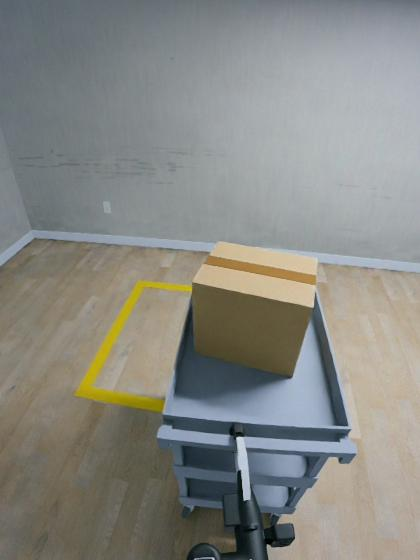

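Request:
move:
  blocking: false
  r2: {"base":{"translate_m":0.1,"strafe_m":-0.3},"pace":"slow"}
  cameras: []

Request:
wait:
  seconds: 5
  cameras: ["r2_head_camera"]

Scene clock: 1058.57 s.
move: r2 moving
r1: as last shown
r1.lidar_m: 4.10 0.27 0.25 - 0.25 0.32 0.80 0.96 1.40 2.76 3.16 5.10
r1.motor_effort: lift_m=+15(15) arm_m=+4(4) wheel_0=-1(1) wheel_1=+0(1) wheel_2=-1(2)
r1.servo_current: wrist_yaw_rad=46(65) wrist_pitch_rad=52(52) wrist_roll_rad=33(59) gripper_m=46(52)
r1.contact_limits: translate_m 1
r1.wrist_depth_mm: - - - - - - - / - - - - - - - / - - - - - - - / - - - - - - - / - - - - - - - / 1229 1229 1118 198 1229 1205 1182 / 878 842 180 183 161 809 854
r2.base_odometry: x=-4.661 y=-1.172 heading=-2.693
r2.turned_by_wheels: +0.000
r2.turned_by_imu: +0.001
r2.base_tilt: forward=-0.7 right=+0.1
r2.lidar_m: 0.40 2.84 2.41 0.56 0.60 4.43 0.83 0.50 0.49 2.34 2.63 0.43
r2.base_status: translate_m moving; strafe_m moving
r2.joint_positions: lift_m=+0.686 arm_m=+0.000 wrist_yaw_rad=-0.001 wrist_pitch_rad=+0.003 wrist_roll_rad=+1.569 gripper_m=-0.029
r2.joint_status: not commanded
r2.measured_speeds: translate_m=+0.015 strafe_m=-0.046 rotate_rad=+0.002 lift_m=+0.000 arm_m=+0.000 wrist_yaw_rad=+0.009 wrist_pitch_rad=+0.000 wrist_roll_rad=+0.000
r2.motor_effort: lift_m=+17(17) arm_m=+4(4) wheel_0=+10(11) wheel_1=-6(7) wheel_2=-10(12)
r2.servo_current: wrist_yaw_rad=52(59) wrist_pitch_rad=39(46) wrist_roll_rad=52(59) gripper_m=91(98)
r2.hand_pose: x=+0.4592 y=-0.0876 z=+0.8633 quat_wxyz=(+0.708, +0.706, +0.001, -0.001) (m; r2's base frame)
r2.wrist_depth_mm: - - - 150 206 723 - / - 404 407 154 211 750 - / - 427 424 158 216 - - / - 462 452 162 223 - - / - - 484 167 229 - - / - - 186 171 179 1576 504 / - - - - - 1430 1182
pictures: none
No camera images: "cameras" was empty.

Scene clock: 1062.50 s.
earlier move: r2 done
r1.base_odometry: x=-1.665 y=-0.522 heading=-2.185
r1.turned_by_wheels: +0.000
r1.turned_by_imu: +0.000
r1.base_tilt: forward=-1.6 right=+1.3
r1.lidar_m: 4.10 0.27 0.25 - 0.25 0.32 0.93 1.11 1.39 2.77 3.18 5.08
r1.base_status: not commanded
r1.joint_positions: lift_m=+0.150 arm_m=+0.000 wrist_yaw_rad=+0.303 wrist_pitch_rad=+0.006 wrist_roll_rad=+0.000 gripper_m=-0.020
r1.joint_status: not commanded
r1.measured_speeds: all 0
r1.motor_effort: lift_m=+15(15) arm_m=+4(4) wheel_0=+0(1) wheel_1=+1(1) wheel_2=-1(2)
r1.servo_current: wrist_yaw_rad=52(72) wrist_pitch_rad=52(59) wrist_roll_rad=59(72) gripper_m=46(52)
r1.contact_limits: translate_m 1
r1.hand_pose: x=+0.4722 y=+0.0025 z=+0.3267 quat_wxyz=(+0.989, +0.000, +0.003, +0.151) (m; r1's base frame)
r1.wrist_depth_mm: - - - - - - - / - - - - - - - / - - - - - - - / - - - - - - - / - - - - - - - / 1205 1229 1118 199 1205 1182 1182 / 878 831 180 184 161 820 854
r2.base_odometry: x=-4.872 y=-0.954 heading=-2.692
r2.turned_by_wheels: +0.001
r2.turned_by_imu: +0.003
r2.base_tilt: forward=-0.7 right=+0.1
r2.lidar_m: 0.36 2.81 2.67 0.85 0.89 0.99 0.44 0.34 0.55 2.07 2.31 0.44
r2.base_status: done
r2.joint_positions: lift_m=+0.686 arm_m=+0.000 wrist_yaw_rad=+0.006 wrist_pitch_rad=+0.003 wrist_roll_rad=+1.569 gripper_m=-0.029
r2.joint_status: not commanded
r2.measured_speeds: all 0
r2.motor_effort: lift_m=+17(17) arm_m=+4(4) wheel_0=+7(15) wheel_1=-4(8) wheel_2=+0(12)
r2.servo_current: wrist_yaw_rad=52(72) wrist_pitch_rad=39(52) wrist_roll_rad=59(59) gripper_m=91(98)
r2.hand_pose: x=+0.4598 y=-0.0857 z=+0.8633 quat_wxyz=(+0.708, +0.706, +0.003, +0.001) (m; r2's base frame)
r2.wrist_depth_mm: - - - 202 268 1618 1229 / - - - 196 258 1708 517 / - - - 189 251 759 - / - 455 455 183 244 842 - / - 459 459 179 237 - - / - - 186 173 179 - - / - - 462 - 225 - -
wait: 3.93 of 5 s (r2 has come to rest)
pictures: r2_head_camera
Images, in order (width x height): r2_head_camera 420x560.

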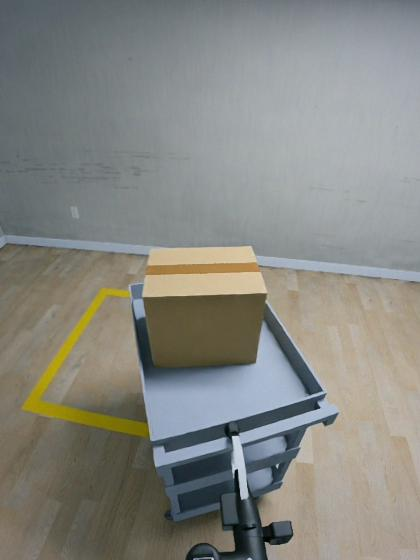

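Request:
move:
  blocking: false
  r2: {"base":{"translate_m":0.12,"strafe_m":-0.28},"pace":"slow"}
  cameras: []

Request:
wait:
  seconds: 5
  cameras: ["r2_head_camera"]

Scene clock: 1074.00 s.
move: r2 moving
r1: as last shown
r1.turned_by_imu: -0.001
r1.lidar_m: 4.12 0.25 0.25 - 0.25 0.31 0.92 1.11 1.41 2.74 3.19 5.10
r1.motor_effort: lift_m=+15(15) arm_m=+4(4) wheel_0=+0(1) wheel_1=+0(1) wheel_2=-1(2)
r1.servo_current: wrist_yaw_rad=52(65) wrist_pitch_rad=46(59) wrist_roll_rad=39(52) gripper_m=39(52)
r1.contact_limits: translate_m 1
r1.wrist_depth_mm: - - - - - - - / - - - - - - - / - - - - - - - / - - - - - - - / - - - - - - - / 1205 1255 1138 199 1205 1205 1160 / 878 831 180 183 161 820 842
r2.base_odometry: x=-4.881 y=-0.946 heading=-2.692
r2.turned_by_wheels: +0.000
r2.turned_by_imu: +0.002
r2.base_tilt: forward=-0.7 right=+0.0
r2.lidar_m: 0.34 2.82 2.67 0.86 0.93 1.01 0.44 0.36 0.59 2.06 2.33 0.45
r2.base_status: translate_m moving; strafe_m moving
r2.joint_positions: lift_m=+0.686 arm_m=+0.000 wrist_yaw_rad=+0.006 wrist_pitch_rad=+0.003 wrist_roll_rad=+1.569 gripper_m=-0.029
r2.joint_status: not commanded
r2.measured_speeds: translate_m=+0.020 strafe_m=-0.045 rotate_rad=-0.003 lift_m=+0.000 arm_m=+0.000 wrist_yaw_rad=+0.000 wrist_pitch_rad=+0.000 wrist_roll_rad=+0.000
r2.motor_effort: lift_m=+17(17) arm_m=+4(4) wheel_0=+12(15) wheel_1=-7(7) wheel_2=-4(4)
r2.servo_current: wrist_yaw_rad=46(65) wrist_pitch_rad=46(46) wrist_roll_rad=39(59) gripper_m=91(98)
r2.hand_pose: x=+0.4598 y=-0.0857 z=+0.8633 quat_wxyz=(+0.708, +0.706, +0.003, +0.001) (m; r2's base frame)
r2.wrist_depth_mm: - - - 206 272 1661 1205 / - - - 198 259 1708 525 / - - - 190 253 809 - / - 452 455 184 244 842 - / - 455 455 179 237 - - / - - 186 174 180 - - / - - 459 - 225 - -
pictures: none
No camera images: "cameras" was empty.

Scene clock: 1077.83 s.
earlier move: r2 done
r1.base_odometry: x=-1.665 y=-0.522 heading=-2.185
r1.turned_by_wheels: +0.000
r1.turned_by_imu: +0.000
r1.base_tilt: forward=-1.6 right=+1.3
r1.lidar_m: 4.10 0.28 0.25 - 0.25 0.32 1.17 1.11 1.40 2.77 3.17 5.08
r1.base_status: not commanded
r1.joint_positions: lift_m=+0.150 arm_m=+0.000 wrist_yaw_rad=+0.303 wrist_pitch_rad=+0.006 wrist_roll_rad=+0.000 gripper_m=-0.020
r1.joint_status: not commanded
r1.measured_speeds: all 0
r1.motor_effort: lift_m=+15(15) arm_m=+4(4) wheel_0=+0(1) wheel_1=+0(1) wheel_2=-1(2)
r1.servo_current: wrist_yaw_rad=46(85) wrist_pitch_rad=52(59) wrist_roll_rad=39(72) gripper_m=46(52)
r1.contact_limits: translate_m 1
r1.hand_pose: x=+0.4722 y=+0.0025 z=+0.3267 quat_wxyz=(+0.989, +0.000, +0.003, +0.151) (m; r1's base frame)
r1.wrist_depth_mm: - - - - - - - / - - - - - - - / - - - - - - - / - - - - - - - / - - - - - - - / 1229 1255 1138 200 1205 1205 1205 / 878 831 180 183 161 820 854
r2.base_odometry: x=-5.102 y=-0.754 heading=-2.692
r2.turned_by_wheels: +0.000
r2.turned_by_imu: +0.001
r2.base_tilt: forward=-0.7 right=+0.1
r2.lidar_m: 0.30 0.36 2.92 1.16 1.19 0.44 0.44 0.56 0.91 1.82 2.06 0.46
r2.base_status: done
r2.joint_positions: lift_m=+0.686 arm_m=+0.000 wrist_yaw_rad=+0.006 wrist_pitch_rad=+0.003 wrist_roll_rad=+1.569 gripper_m=-0.029
r2.joint_status: not commanded
r2.measured_speeds: all 0
r2.motor_effort: lift_m=+17(17) arm_m=+4(4) wheel_0=+5(15) wheel_1=-4(8) wheel_2=-4(8)
r2.servo_current: wrist_yaw_rad=52(65) wrist_pitch_rad=46(52) wrist_roll_rad=52(65) gripper_m=91(104)
r2.hand_pose: x=+0.4598 y=-0.0857 z=+0.8633 quat_wxyz=(+0.708, +0.706, +0.003, +0.001) (m; r2's base frame)
r2.wrist_depth_mm: - - - 312 - 1661 1182 / - - - 325 364 377 375 / - - - 296 309 1708 508 / - - - 208 271 1863 - / - - 469 189 248 788 - / - 452 187 170 178 - - / - - 413 - 212 - -
wait: 3.83 of 5 s (r2 has come to rest)
pictures: r2_head_camera
Images, in order (width x height): r2_head_camera 420x560.

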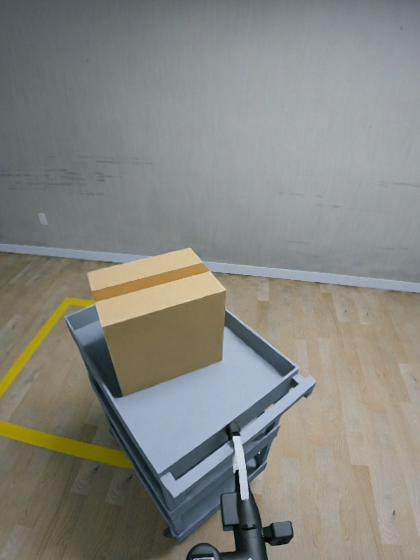

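Request:
move:
  blocking: false
  r2: {"base":{"translate_m":0.1,"strafe_m":-0.12},"pace":"slow"}
  cameras: []

Request:
wait:
  seconds: 3
  cameras: []

Request:
move:
  blocking: false
  r2: {"base":{"translate_m":0.2,"strafe_m":0.15},"pace":"slow"}
  cameras: []

Request:
wait:
  seconds: 4
  cameras: ["r2_head_camera","r2_head_left_camera"]

Scene clock: 1086.87 s.
move: r2 moving
r1: as last shown
r1.turned_by_imu: -0.001
r1.lidar_m: 4.12 0.25 0.25 - 0.25 0.30 1.21 1.13 1.39 2.77 3.18 5.10
r1.motor_effort: lift_m=+15(15) arm_m=+4(4) wheel_0=-1(1) wheel_1=+0(1) wheel_2=-2(2)
r1.servo_current: wrist_yaw_rad=39(59) wrist_pitch_rad=52(59) wrist_roll_rad=46(65) gripper_m=39(52)
r1.contact_limits: translate_m 1
r1.wrist_depth_mm: - - - - - - - / - - - - - - - / - - - - - - - / - - - - - - - / - - - - - - - / 1229 1229 1118 198 1205 1229 1205 / 891 831 180 183 161 809 842
r2.base_odometry: x=-5.113 y=-0.749 heading=-2.693
r2.turned_by_wheels: +0.000
r2.turned_by_imu: +0.001
r2.base_tilt: forward=-0.7 right=+0.1
r2.lidar_m: 0.28 0.34 2.94 1.18 1.18 0.48 0.46 0.56 0.94 1.82 2.05 0.47
r2.base_status: translate_m moving; strafe_m moving
r2.joint_positions: lift_m=+0.686 arm_m=+0.000 wrist_yaw_rad=+0.006 wrist_pitch_rad=+0.003 wrist_roll_rad=+1.569 gripper_m=-0.029
r2.joint_status: not commanded
r2.measured_speeds: translate_m=+0.032 strafe_m=-0.039 rotate_rad=-0.001 lift_m=+0.000 arm_m=+0.000 wrist_yaw_rad=+0.000 wrist_pitch_rad=+0.000 wrist_roll_rad=+0.000
r2.motor_effort: lift_m=+17(17) arm_m=+4(4) wheel_0=+5(13) wheel_1=-4(6) wheel_2=-10(11)
r2.servo_current: wrist_yaw_rad=46(65) wrist_pitch_rad=39(46) wrist_roll_rad=39(52) gripper_m=91(98)
r2.hand_pose: x=+0.4598 y=-0.0857 z=+0.8633 quat_wxyz=(+0.708, +0.706, +0.003, +0.001) (m; r2's base frame)
r2.wrist_depth_mm: - - - 312 - 1708 1160 / - - - 329 366 375 377 / - - - 304 312 1708 504 / - - - 206 273 1863 - / - - 466 189 248 778 - / - 452 186 170 178 - - / - - 413 - 211 - -
pictures: none
No camera images: "cameras" was empty.

Scene clock: 1089.20 s.
earlier move: r2 done
r1.base_odometry: x=-1.665 y=-0.522 heading=-2.185
r1.turned_by_wheels: +0.000
r1.turned_by_imu: +0.000
r1.base_tilt: forward=-1.6 right=+1.2
r1.lidar_m: 4.16 0.26 0.25 - 0.25 0.32 1.79 1.11 1.42 2.73 3.16 5.10
r1.base_status: not commanded
r1.joint_positions: lift_m=+0.150 arm_m=+0.000 wrist_yaw_rad=+0.303 wrist_pitch_rad=+0.006 wrist_roll_rad=+0.000 gripper_m=-0.020
r1.joint_status: not commanded
r1.measured_speeds: all 0
r1.motor_effort: lift_m=+15(15) arm_m=+4(4) wheel_0=-1(1) wheel_1=+0(1) wheel_2=-1(2)
r1.servo_current: wrist_yaw_rad=52(65) wrist_pitch_rad=46(59) wrist_roll_rad=52(72) gripper_m=46(52)
r1.contact_limits: translate_m 1
r1.hand_pose: x=+0.4722 y=+0.0025 z=+0.3267 quat_wxyz=(+0.989, +0.000, +0.003, +0.151) (m; r1's base frame)
r1.wrist_depth_mm: - - - - - - - / - - - - - - - / - - - - - - - / - - - - - - - / - - - - - - - / 1229 1255 1138 198 1229 1205 1182 / 878 831 180 183 162 820 854
r2.base_odometry: x=-5.243 y=-0.690 heading=-2.693
r2.turned_by_wheels: -0.001
r2.turned_by_imu: -0.001
r2.base_tilt: forward=-0.7 right=+0.1
r2.lidar_m: 0.26 0.38 3.01 1.32 1.31 0.57 0.60 0.68 1.13 1.73 1.98 0.48
r2.base_status: done
r2.joint_positions: lift_m=+0.686 arm_m=+0.000 wrist_yaw_rad=-0.003 wrist_pitch_rad=+0.003 wrist_roll_rad=+1.569 gripper_m=-0.029
r2.joint_status: not commanded
r2.measured_speeds: all 0
r2.motor_effort: lift_m=+17(17) arm_m=+4(4) wheel_0=+3(13) wheel_1=-3(6) wheel_2=-11(14)
r2.servo_current: wrist_yaw_rad=52(65) wrist_pitch_rad=46(52) wrist_roll_rad=46(59) gripper_m=98(98)
r2.hand_pose: x=+0.4590 y=-0.0883 z=+0.8633 quat_wxyz=(+0.708, +0.706, +0.000, -0.002) (m; r2's base frame)
r2.wrist_depth_mm: - - - - - 1618 1182 / - - - 359 - 1661 1160 / - - - 272 397 1499 445 / - - - 218 309 1756 500 / - - - 191 257 1661 - / - - 186 159 178 715 - / - 424 413 - 204 - -
wait: 2.33 of 3 s (r2 has come to rest)
pictures: none
No camera images: "cameras" was empty.

Scene clock: 1089.70 s.
move: r2 moving
r1: as last shown
r1.base_tilt: forward=-1.6 right=+1.3
r1.lidar_m: 4.13 0.25 0.25 - 0.25 0.30 1.81 1.12 1.44 2.76 3.17 5.09
r1.motor_effort: lift_m=+15(15) arm_m=+4(4) wheel_0=-1(1) wheel_1=+0(1) wheel_2=-2(2)
r1.servo_current: wrist_yaw_rad=59(65) wrist_pitch_rad=39(52) wrist_roll_rad=39(52) gripper_m=46(52)
r1.contact_limits: translate_m 1
r1.wrist_depth_mm: - - - - - - - / - - - - - - - / - - - - - - - / - - - - - - - / - - - - - - - / 1229 1205 1118 199 1205 1182 1182 / 878 842 179 183 162 820 842
r2.base_odometry: x=-5.250 y=-0.701 heading=-2.695
r2.turned_by_wheels: -0.002
r2.turned_by_imu: -0.002
r2.base_tilt: forward=-0.7 right=+0.1
r2.lidar_m: 0.28 0.37 2.99 1.37 1.30 0.60 0.60 0.71 1.12 1.71 1.96 0.49
r2.base_status: translate_m moving; strafe_m moving
r2.joint_positions: lift_m=+0.686 arm_m=+0.000 wrist_yaw_rad=-0.009 wrist_pitch_rad=+0.003 wrist_roll_rad=+1.569 gripper_m=-0.029
r2.joint_status: not commanded
r2.measured_speeds: translate_m=+0.042 strafe_m=+0.031 rotate_rad=-0.001 lift_m=+0.000 arm_m=+0.000 wrist_yaw_rad=-0.019 wrist_pitch_rad=+0.000 wrist_roll_rad=+0.000
r2.motor_effort: lift_m=+17(17) arm_m=+4(4) wheel_0=-11(11) wheel_1=+7(9) wheel_2=-18(18)
r2.servo_current: wrist_yaw_rad=72(72) wrist_pitch_rad=39(46) wrist_roll_rad=39(59) gripper_m=98(98)
r2.hand_pose: x=+0.4585 y=-0.0901 z=+0.8633 quat_wxyz=(+0.708, +0.706, -0.002, -0.004) (m; r2's base frame)
r2.wrist_depth_mm: - - - - - 1708 1182 / - - - 359 - 1708 1182 / - - - 274 404 415 415 / - - - 216 307 1708 504 / - - - 184 256 1863 - / - - 186 156 179 683 - / - 421 407 - 201 - -
pictures: none
No camera images: "cameras" was empty.

Scene clock: 1092.90 s.
earlier move: r2 done
r1.base_odometry: x=-1.665 y=-0.522 heading=-2.185
r1.turned_by_wheels: +0.000
r1.turned_by_imu: +0.000
r1.base_tilt: forward=-1.6 right=+1.3
r1.lidar_m: 4.10 0.25 0.25 - 0.25 0.31 1.42 1.13 1.41 2.75 3.18 5.09
r1.base_status: not commanded
r1.joint_positions: lift_m=+0.150 arm_m=+0.000 wrist_yaw_rad=+0.303 wrist_pitch_rad=+0.006 wrist_roll_rad=+0.000 gripper_m=-0.020
r1.joint_status: not commanded
r1.measured_speeds: all 0
r1.motor_effort: lift_m=+15(15) arm_m=+4(4) wheel_0=+0(1) wheel_1=+1(1) wheel_2=-1(2)
r1.servo_current: wrist_yaw_rad=46(72) wrist_pitch_rad=52(59) wrist_roll_rad=46(72) gripper_m=46(52)
r1.contact_limits: translate_m 1
r1.hand_pose: x=+0.4722 y=+0.0025 z=+0.3267 quat_wxyz=(+0.989, +0.000, +0.003, +0.151) (m; r1's base frame)
r1.wrist_depth_mm: - - - - - - - / - - - - - - - / - - - - - - - / - - - - - - - / - - - - - - - / 1229 1229 1118 198 1255 1205 1205 / 891 831 179 183 161 809 866
r2.base_odometry: x=-5.359 y=-0.911 heading=-2.694
r2.turned_by_wheels: +0.001
r2.turned_by_imu: -0.001
r2.base_tilt: forward=-0.7 right=+0.1
r2.lidar_m: 0.30 0.41 2.82 1.74 1.23 1.39 0.76 0.88 1.43 1.91 2.14 0.46
r2.base_status: done
r2.joint_positions: lift_m=+0.686 arm_m=+0.000 wrist_yaw_rad=-0.012 wrist_pitch_rad=+0.003 wrist_roll_rad=+1.569 gripper_m=-0.029
r2.joint_status: not commanded
r2.measured_speeds: all 0
r2.motor_effort: lift_m=+17(17) arm_m=+4(4) wheel_0=-7(14) wheel_1=+3(9) wheel_2=-7(20)
r2.servo_current: wrist_yaw_rad=65(85) wrist_pitch_rad=39(46) wrist_roll_rad=52(59) gripper_m=85(98)
r2.hand_pose: x=+0.4582 y=-0.0910 z=+0.8633 quat_wxyz=(+0.708, +0.706, -0.003, -0.005) (m; r2's base frame)
r2.wrist_depth_mm: - - - 282 353 1499 1098 / - - - 249 338 1397 430 / - - - 219 289 1661 504 / - - - 199 265 1708 - / - 459 459 186 244 831 - / - 439 185 169 178 - - / - 144 421 - 212 124 -
wait: 3.20 of 4 s (r2 has come to rest)
pictures: r2_head_camera, r2_head_left_camera
Images, in order (width x height): r2_head_camera 420x560, r2_head_left_camera 420x672.

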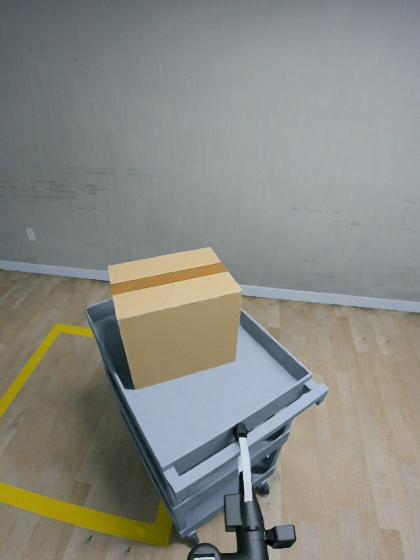

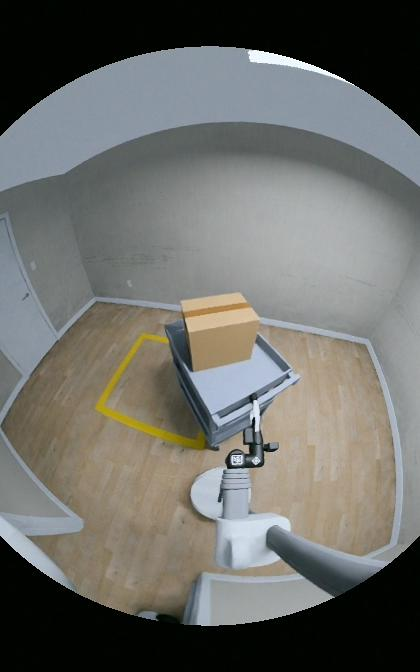

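Request:
move:
  blocking: false
  r2: {"base":{"rotate_rad":0.4},"pace":"slow"}
  cameras: []

Request:
wait:
  seconds: 2.5
  cameras: []

Request:
move:
  blocking: false
  r2: {"base":{"strafe_m":-0.4,"translate_m":0.05},"pace":"slow"}
  cameras: []

Request:
wait:
  seconds: 6
  cameras: ["r2_head_camera","r2_head_left_camera"]

Scene clock: 1113.07 s.
move: r2 moving
r1: as last shown
r1.turned_by_imu: -0.001
r1.lidar_m: 4.12 0.25 0.25 - 0.25 0.31 1.41 1.12 1.43 2.77 3.18 5.09
r1.motor_effort: lift_m=+15(15) arm_m=+4(4) wheel_0=-1(1) wheel_1=+0(1) wheel_2=-1(2)
r1.servo_current: wrist_yaw_rad=39(52) wrist_pitch_rad=46(52) wrist_roll_rad=39(59) gripper_m=46(46)
r1.contact_limits: translate_m 1
r1.wrist_depth_mm: - - - - - - - / - - - - - - - / - - - - - - - / - - - - - - - / - - - - - - - / 1229 1255 1138 199 1205 1182 1182 / 878 831 180 183 161 809 854
r2.base_odometry: x=-5.359 y=-0.911 heading=-2.569
r2.turned_by_wheels: +0.125
r2.turned_by_imu: +0.121
r2.base_tilt: forward=-0.7 right=+0.1
r2.lidar_m: 0.32 0.73 2.81 1.43 1.22 0.82 0.73 0.96 1.76 1.93 2.30 0.45
r2.base_status: rotate_rad moving
r2.joint_positions: lift_m=+0.686 arm_m=+0.000 wrist_yaw_rad=-0.018 wrist_pitch_rad=+0.003 wrist_roll_rad=+1.569 gripper_m=-0.029
r2.joint_status: not commanded
r2.measured_speeds: translate_m=+0.000 strafe_m=-0.001 rotate_rad=+0.497 lift_m=+0.000 arm_m=+0.000 wrist_yaw_rad=+0.000 wrist_pitch_rad=+0.000 wrist_roll_rad=+0.000
r2.motor_effort: lift_m=+17(17) arm_m=+3(4) wheel_0=-14(15) wheel_1=-10(10) wheel_2=-18(22)
r2.servo_current: wrist_yaw_rad=104(117) wrist_pitch_rad=46(52) wrist_roll_rad=46(59) gripper_m=85(98)
r2.hand_pose: x=+0.4577 y=-0.0925 z=+0.8633 quat_wxyz=(+0.708, +0.706, -0.005, -0.007) (m; r2's base frame)
r2.wrist_depth_mm: - - - 240 325 343 343 / - - - 219 289 1661 1182 / - - - 204 271 1708 - / - 466 462 191 256 778 - / - 452 452 182 238 831 - / - 445 186 168 177 - - / - - 430 - - - -
pictures: none
No camera images: "cameras" was empty.

Scene clock: 1114.13 s.
earlier move: r2 done
r1.base_odometry: x=-1.665 y=-0.522 heading=-2.185
r1.turned_by_wheels: +0.000
r1.turned_by_imu: +0.000
r1.base_tilt: forward=-1.6 right=+1.3
r1.lidar_m: 4.11 0.25 0.25 - 0.25 0.32 1.41 1.14 1.40 2.76 3.16 5.08
r1.base_status: not commanded
r1.joint_positions: lift_m=+0.150 arm_m=+0.000 wrist_yaw_rad=+0.303 wrist_pitch_rad=+0.006 wrist_roll_rad=+0.000 gripper_m=-0.020
r1.joint_status: not commanded
r1.measured_speeds: all 0
r1.motor_effort: lift_m=+15(15) arm_m=+4(4) wheel_0=-1(1) wheel_1=+0(1) wheel_2=-2(2)
r1.servo_current: wrist_yaw_rad=39(65) wrist_pitch_rad=52(59) wrist_roll_rad=59(65) gripper_m=39(52)
r1.contact_limits: translate_m 1
r1.hand_pose: x=+0.4722 y=+0.0025 z=+0.3267 quat_wxyz=(+0.989, +0.000, +0.003, +0.151) (m; r1's base frame)
r1.wrist_depth_mm: - - - - - - - / - - - - - - - / - - - - - - - / - - - - - - - / - - - - - - - / 1205 1205 1138 200 1205 1205 1205 / 891 831 180 183 161 820 842
r2.base_odometry: x=-5.359 y=-0.911 heading=-2.296
r2.turned_by_wheels: +0.274
r2.turned_by_imu: +0.266
r2.base_tilt: forward=-0.7 right=+0.0
r2.lidar_m: 0.41 2.86 2.37 1.21 4.38 0.77 0.83 1.20 1.92 2.07 2.09 0.43
r2.base_status: done
r2.joint_positions: lift_m=+0.686 arm_m=+0.000 wrist_yaw_rad=-0.001 wrist_pitch_rad=+0.003 wrist_roll_rad=+1.569 gripper_m=-0.029
r2.joint_status: not commanded
r2.measured_speeds: all 0
r2.motor_effort: lift_m=+17(17) arm_m=-3(4) wheel_0=-8(18) wheel_1=-6(10) wheel_2=-5(22)
r2.servo_current: wrist_yaw_rad=52(117) wrist_pitch_rad=33(52) wrist_roll_rad=52(59) gripper_m=85(98)
r2.hand_pose: x=+0.4592 y=-0.0878 z=+0.8633 quat_wxyz=(+0.708, +0.706, +0.001, -0.002) (m; r2's base frame)
r2.wrist_depth_mm: - - - 151 207 707 - / - 407 410 155 213 778 - / - 424 424 159 219 - - / - 462 459 163 224 - - / - - 488 168 229 - - / - - 185 173 180 1756 504 / - - - - 241 1499 1205
wait: 1.07 of 2.5 s (r2 has come to rest)
pictures: none
No camera images: "cameras" was empty.

Scene clock: 1114.63 s.
move: r2 moving
r1: as last shown
r1.base_tilt: forward=-1.6 right=+1.2
r1.lidar_m: 4.11 0.26 0.25 - 0.25 0.31 1.40 1.13 1.39 2.76 3.19 5.10
r1.motor_effort: lift_m=+15(15) arm_m=+3(4) wheel_0=-1(1) wheel_1=+0(1) wheel_2=-1(2)
r1.servo_current: wrist_yaw_rad=39(59) wrist_pitch_rad=46(52) wrist_roll_rad=46(59) gripper_m=39(52)
r1.contact_limits: translate_m 1
r1.wrist_depth_mm: - - - - - - - / - - - - - - - / - - - - - - - / - - - - - - - / - - - - - - - / 1205 1229 1138 199 1255 1205 1160 / 878 842 180 183 161 809 854
r2.base_odometry: x=-5.370 y=-0.903 heading=-2.296
r2.turned_by_wheels: +0.000
r2.turned_by_imu: +0.000
r2.base_tilt: forward=-0.7 right=+0.0
r2.lidar_m: 0.41 2.89 2.43 1.26 4.42 0.76 0.83 1.23 1.89 2.02 2.06 0.39
r2.base_status: translate_m moving; strafe_m moving
r2.joint_positions: lift_m=+0.686 arm_m=+0.000 wrist_yaw_rad=+0.000 wrist_pitch_rad=+0.003 wrist_roll_rad=+1.569 gripper_m=-0.029
r2.joint_status: not commanded
r2.measured_speeds: translate_m=+0.005 strafe_m=-0.052 rotate_rad=+0.000 lift_m=+0.000 arm_m=+0.000 wrist_yaw_rad=+0.010 wrist_pitch_rad=+0.000 wrist_roll_rad=+0.000
r2.motor_effort: lift_m=+17(17) arm_m=-4(4) wheel_0=+11(11) wheel_1=-7(9) wheel_2=-9(9)
r2.servo_current: wrist_yaw_rad=46(59) wrist_pitch_rad=39(46) wrist_roll_rad=46(52) gripper_m=91(91)
r2.hand_pose: x=+0.4593 y=-0.0875 z=+0.8633 quat_wxyz=(+0.708, +0.706, +0.001, -0.001) (m; r2's base frame)
r2.wrist_depth_mm: - - - 148 204 - - / - 402 404 153 210 778 - / - 427 427 157 215 - - / - 462 455 161 222 - - / - - 488 167 229 - - / - - 185 171 179 1708 500 / - - - - - 118 1160
pictures: none
No camera images: "cameras" was empty.

Scene clock: 1119.37 s.
earlier move: r2 done
r1.base_odometry: x=-1.665 y=-0.522 heading=-2.185
r1.turned_by_wheels: +0.000
r1.turned_by_imu: +0.000
r1.base_tilt: forward=-1.6 right=+1.3
r1.lidar_m: 4.11 0.25 0.25 - 0.25 0.31 2.18 1.12 1.40 2.76 3.20 5.10
r1.base_status: not commanded
r1.joint_positions: lift_m=+0.150 arm_m=+0.000 wrist_yaw_rad=+0.303 wrist_pitch_rad=+0.006 wrist_roll_rad=+0.000 gripper_m=-0.020
r1.joint_status: not commanded
r1.measured_speeds: all 0
r1.motor_effort: lift_m=+15(15) arm_m=+4(4) wheel_0=-1(1) wheel_1=+0(1) wheel_2=-2(2)
r1.servo_current: wrist_yaw_rad=52(72) wrist_pitch_rad=39(59) wrist_roll_rad=46(72) gripper_m=39(52)
r1.contact_limits: translate_m 1
r1.hand_pose: x=+0.4722 y=+0.0025 z=+0.3267 quat_wxyz=(+0.989, +0.000, +0.003, +0.151) (m; r1's base frame)
r1.wrist_depth_mm: - - - - - - - / - - - - - - - / - - - - - - - / - - - - - - - / - - - - - - - / 1229 1255 1138 199 1229 1205 1182 / 878 820 180 183 162 809 854
r2.base_odometry: x=-5.691 y=-0.684 heading=-2.295
r2.turned_by_wheels: +0.001
r2.turned_by_imu: +0.004
r2.base_tilt: forward=-0.6 right=+0.1
r2.lidar_m: 0.36 0.51 3.09 1.64 1.04 1.01 1.12 1.61 1.60 1.71 1.79 0.44
r2.base_status: done
r2.joint_positions: lift_m=+0.686 arm_m=+0.000 wrist_yaw_rad=+0.005 wrist_pitch_rad=+0.003 wrist_roll_rad=+1.569 gripper_m=-0.029
r2.joint_status: not commanded
r2.measured_speeds: all 0
r2.motor_effort: lift_m=+17(17) arm_m=-4(4) wheel_0=+7(17) wheel_1=-4(9) wheel_2=-1(10)
r2.servo_current: wrist_yaw_rad=46(65) wrist_pitch_rad=39(46) wrist_roll_rad=46(65) gripper_m=85(98)
r2.hand_pose: x=+0.4598 y=-0.0858 z=+0.8633 quat_wxyz=(+0.708, +0.706, +0.003, +0.001) (m; r2's base frame)
r2.wrist_depth_mm: - - - 208 279 1397 1182 / - - - 201 266 1499 504 / - - - 193 255 715 - / - 452 455 186 246 842 - / - 455 452 180 238 - - / - 455 187 174 179 - - / - - 452 - 224 - -
wait: 4.73 of 6 s (r2 has come to rest)
pictures: r2_head_camera, r2_head_left_camera
Images, in order (width x height): r2_head_camera 420x560, r2_head_left_camera 420x672.

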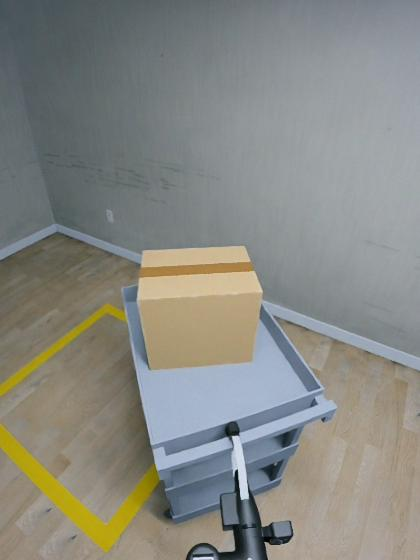

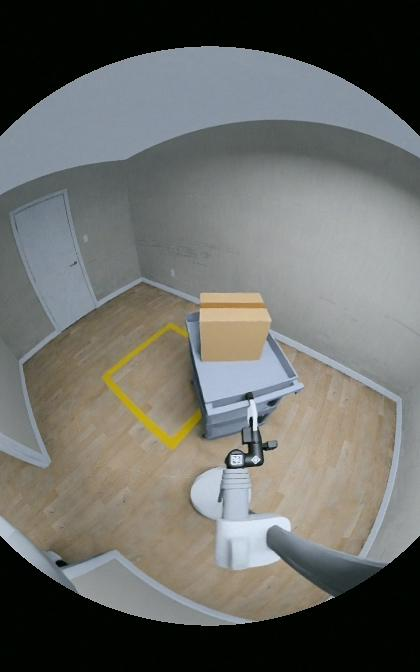

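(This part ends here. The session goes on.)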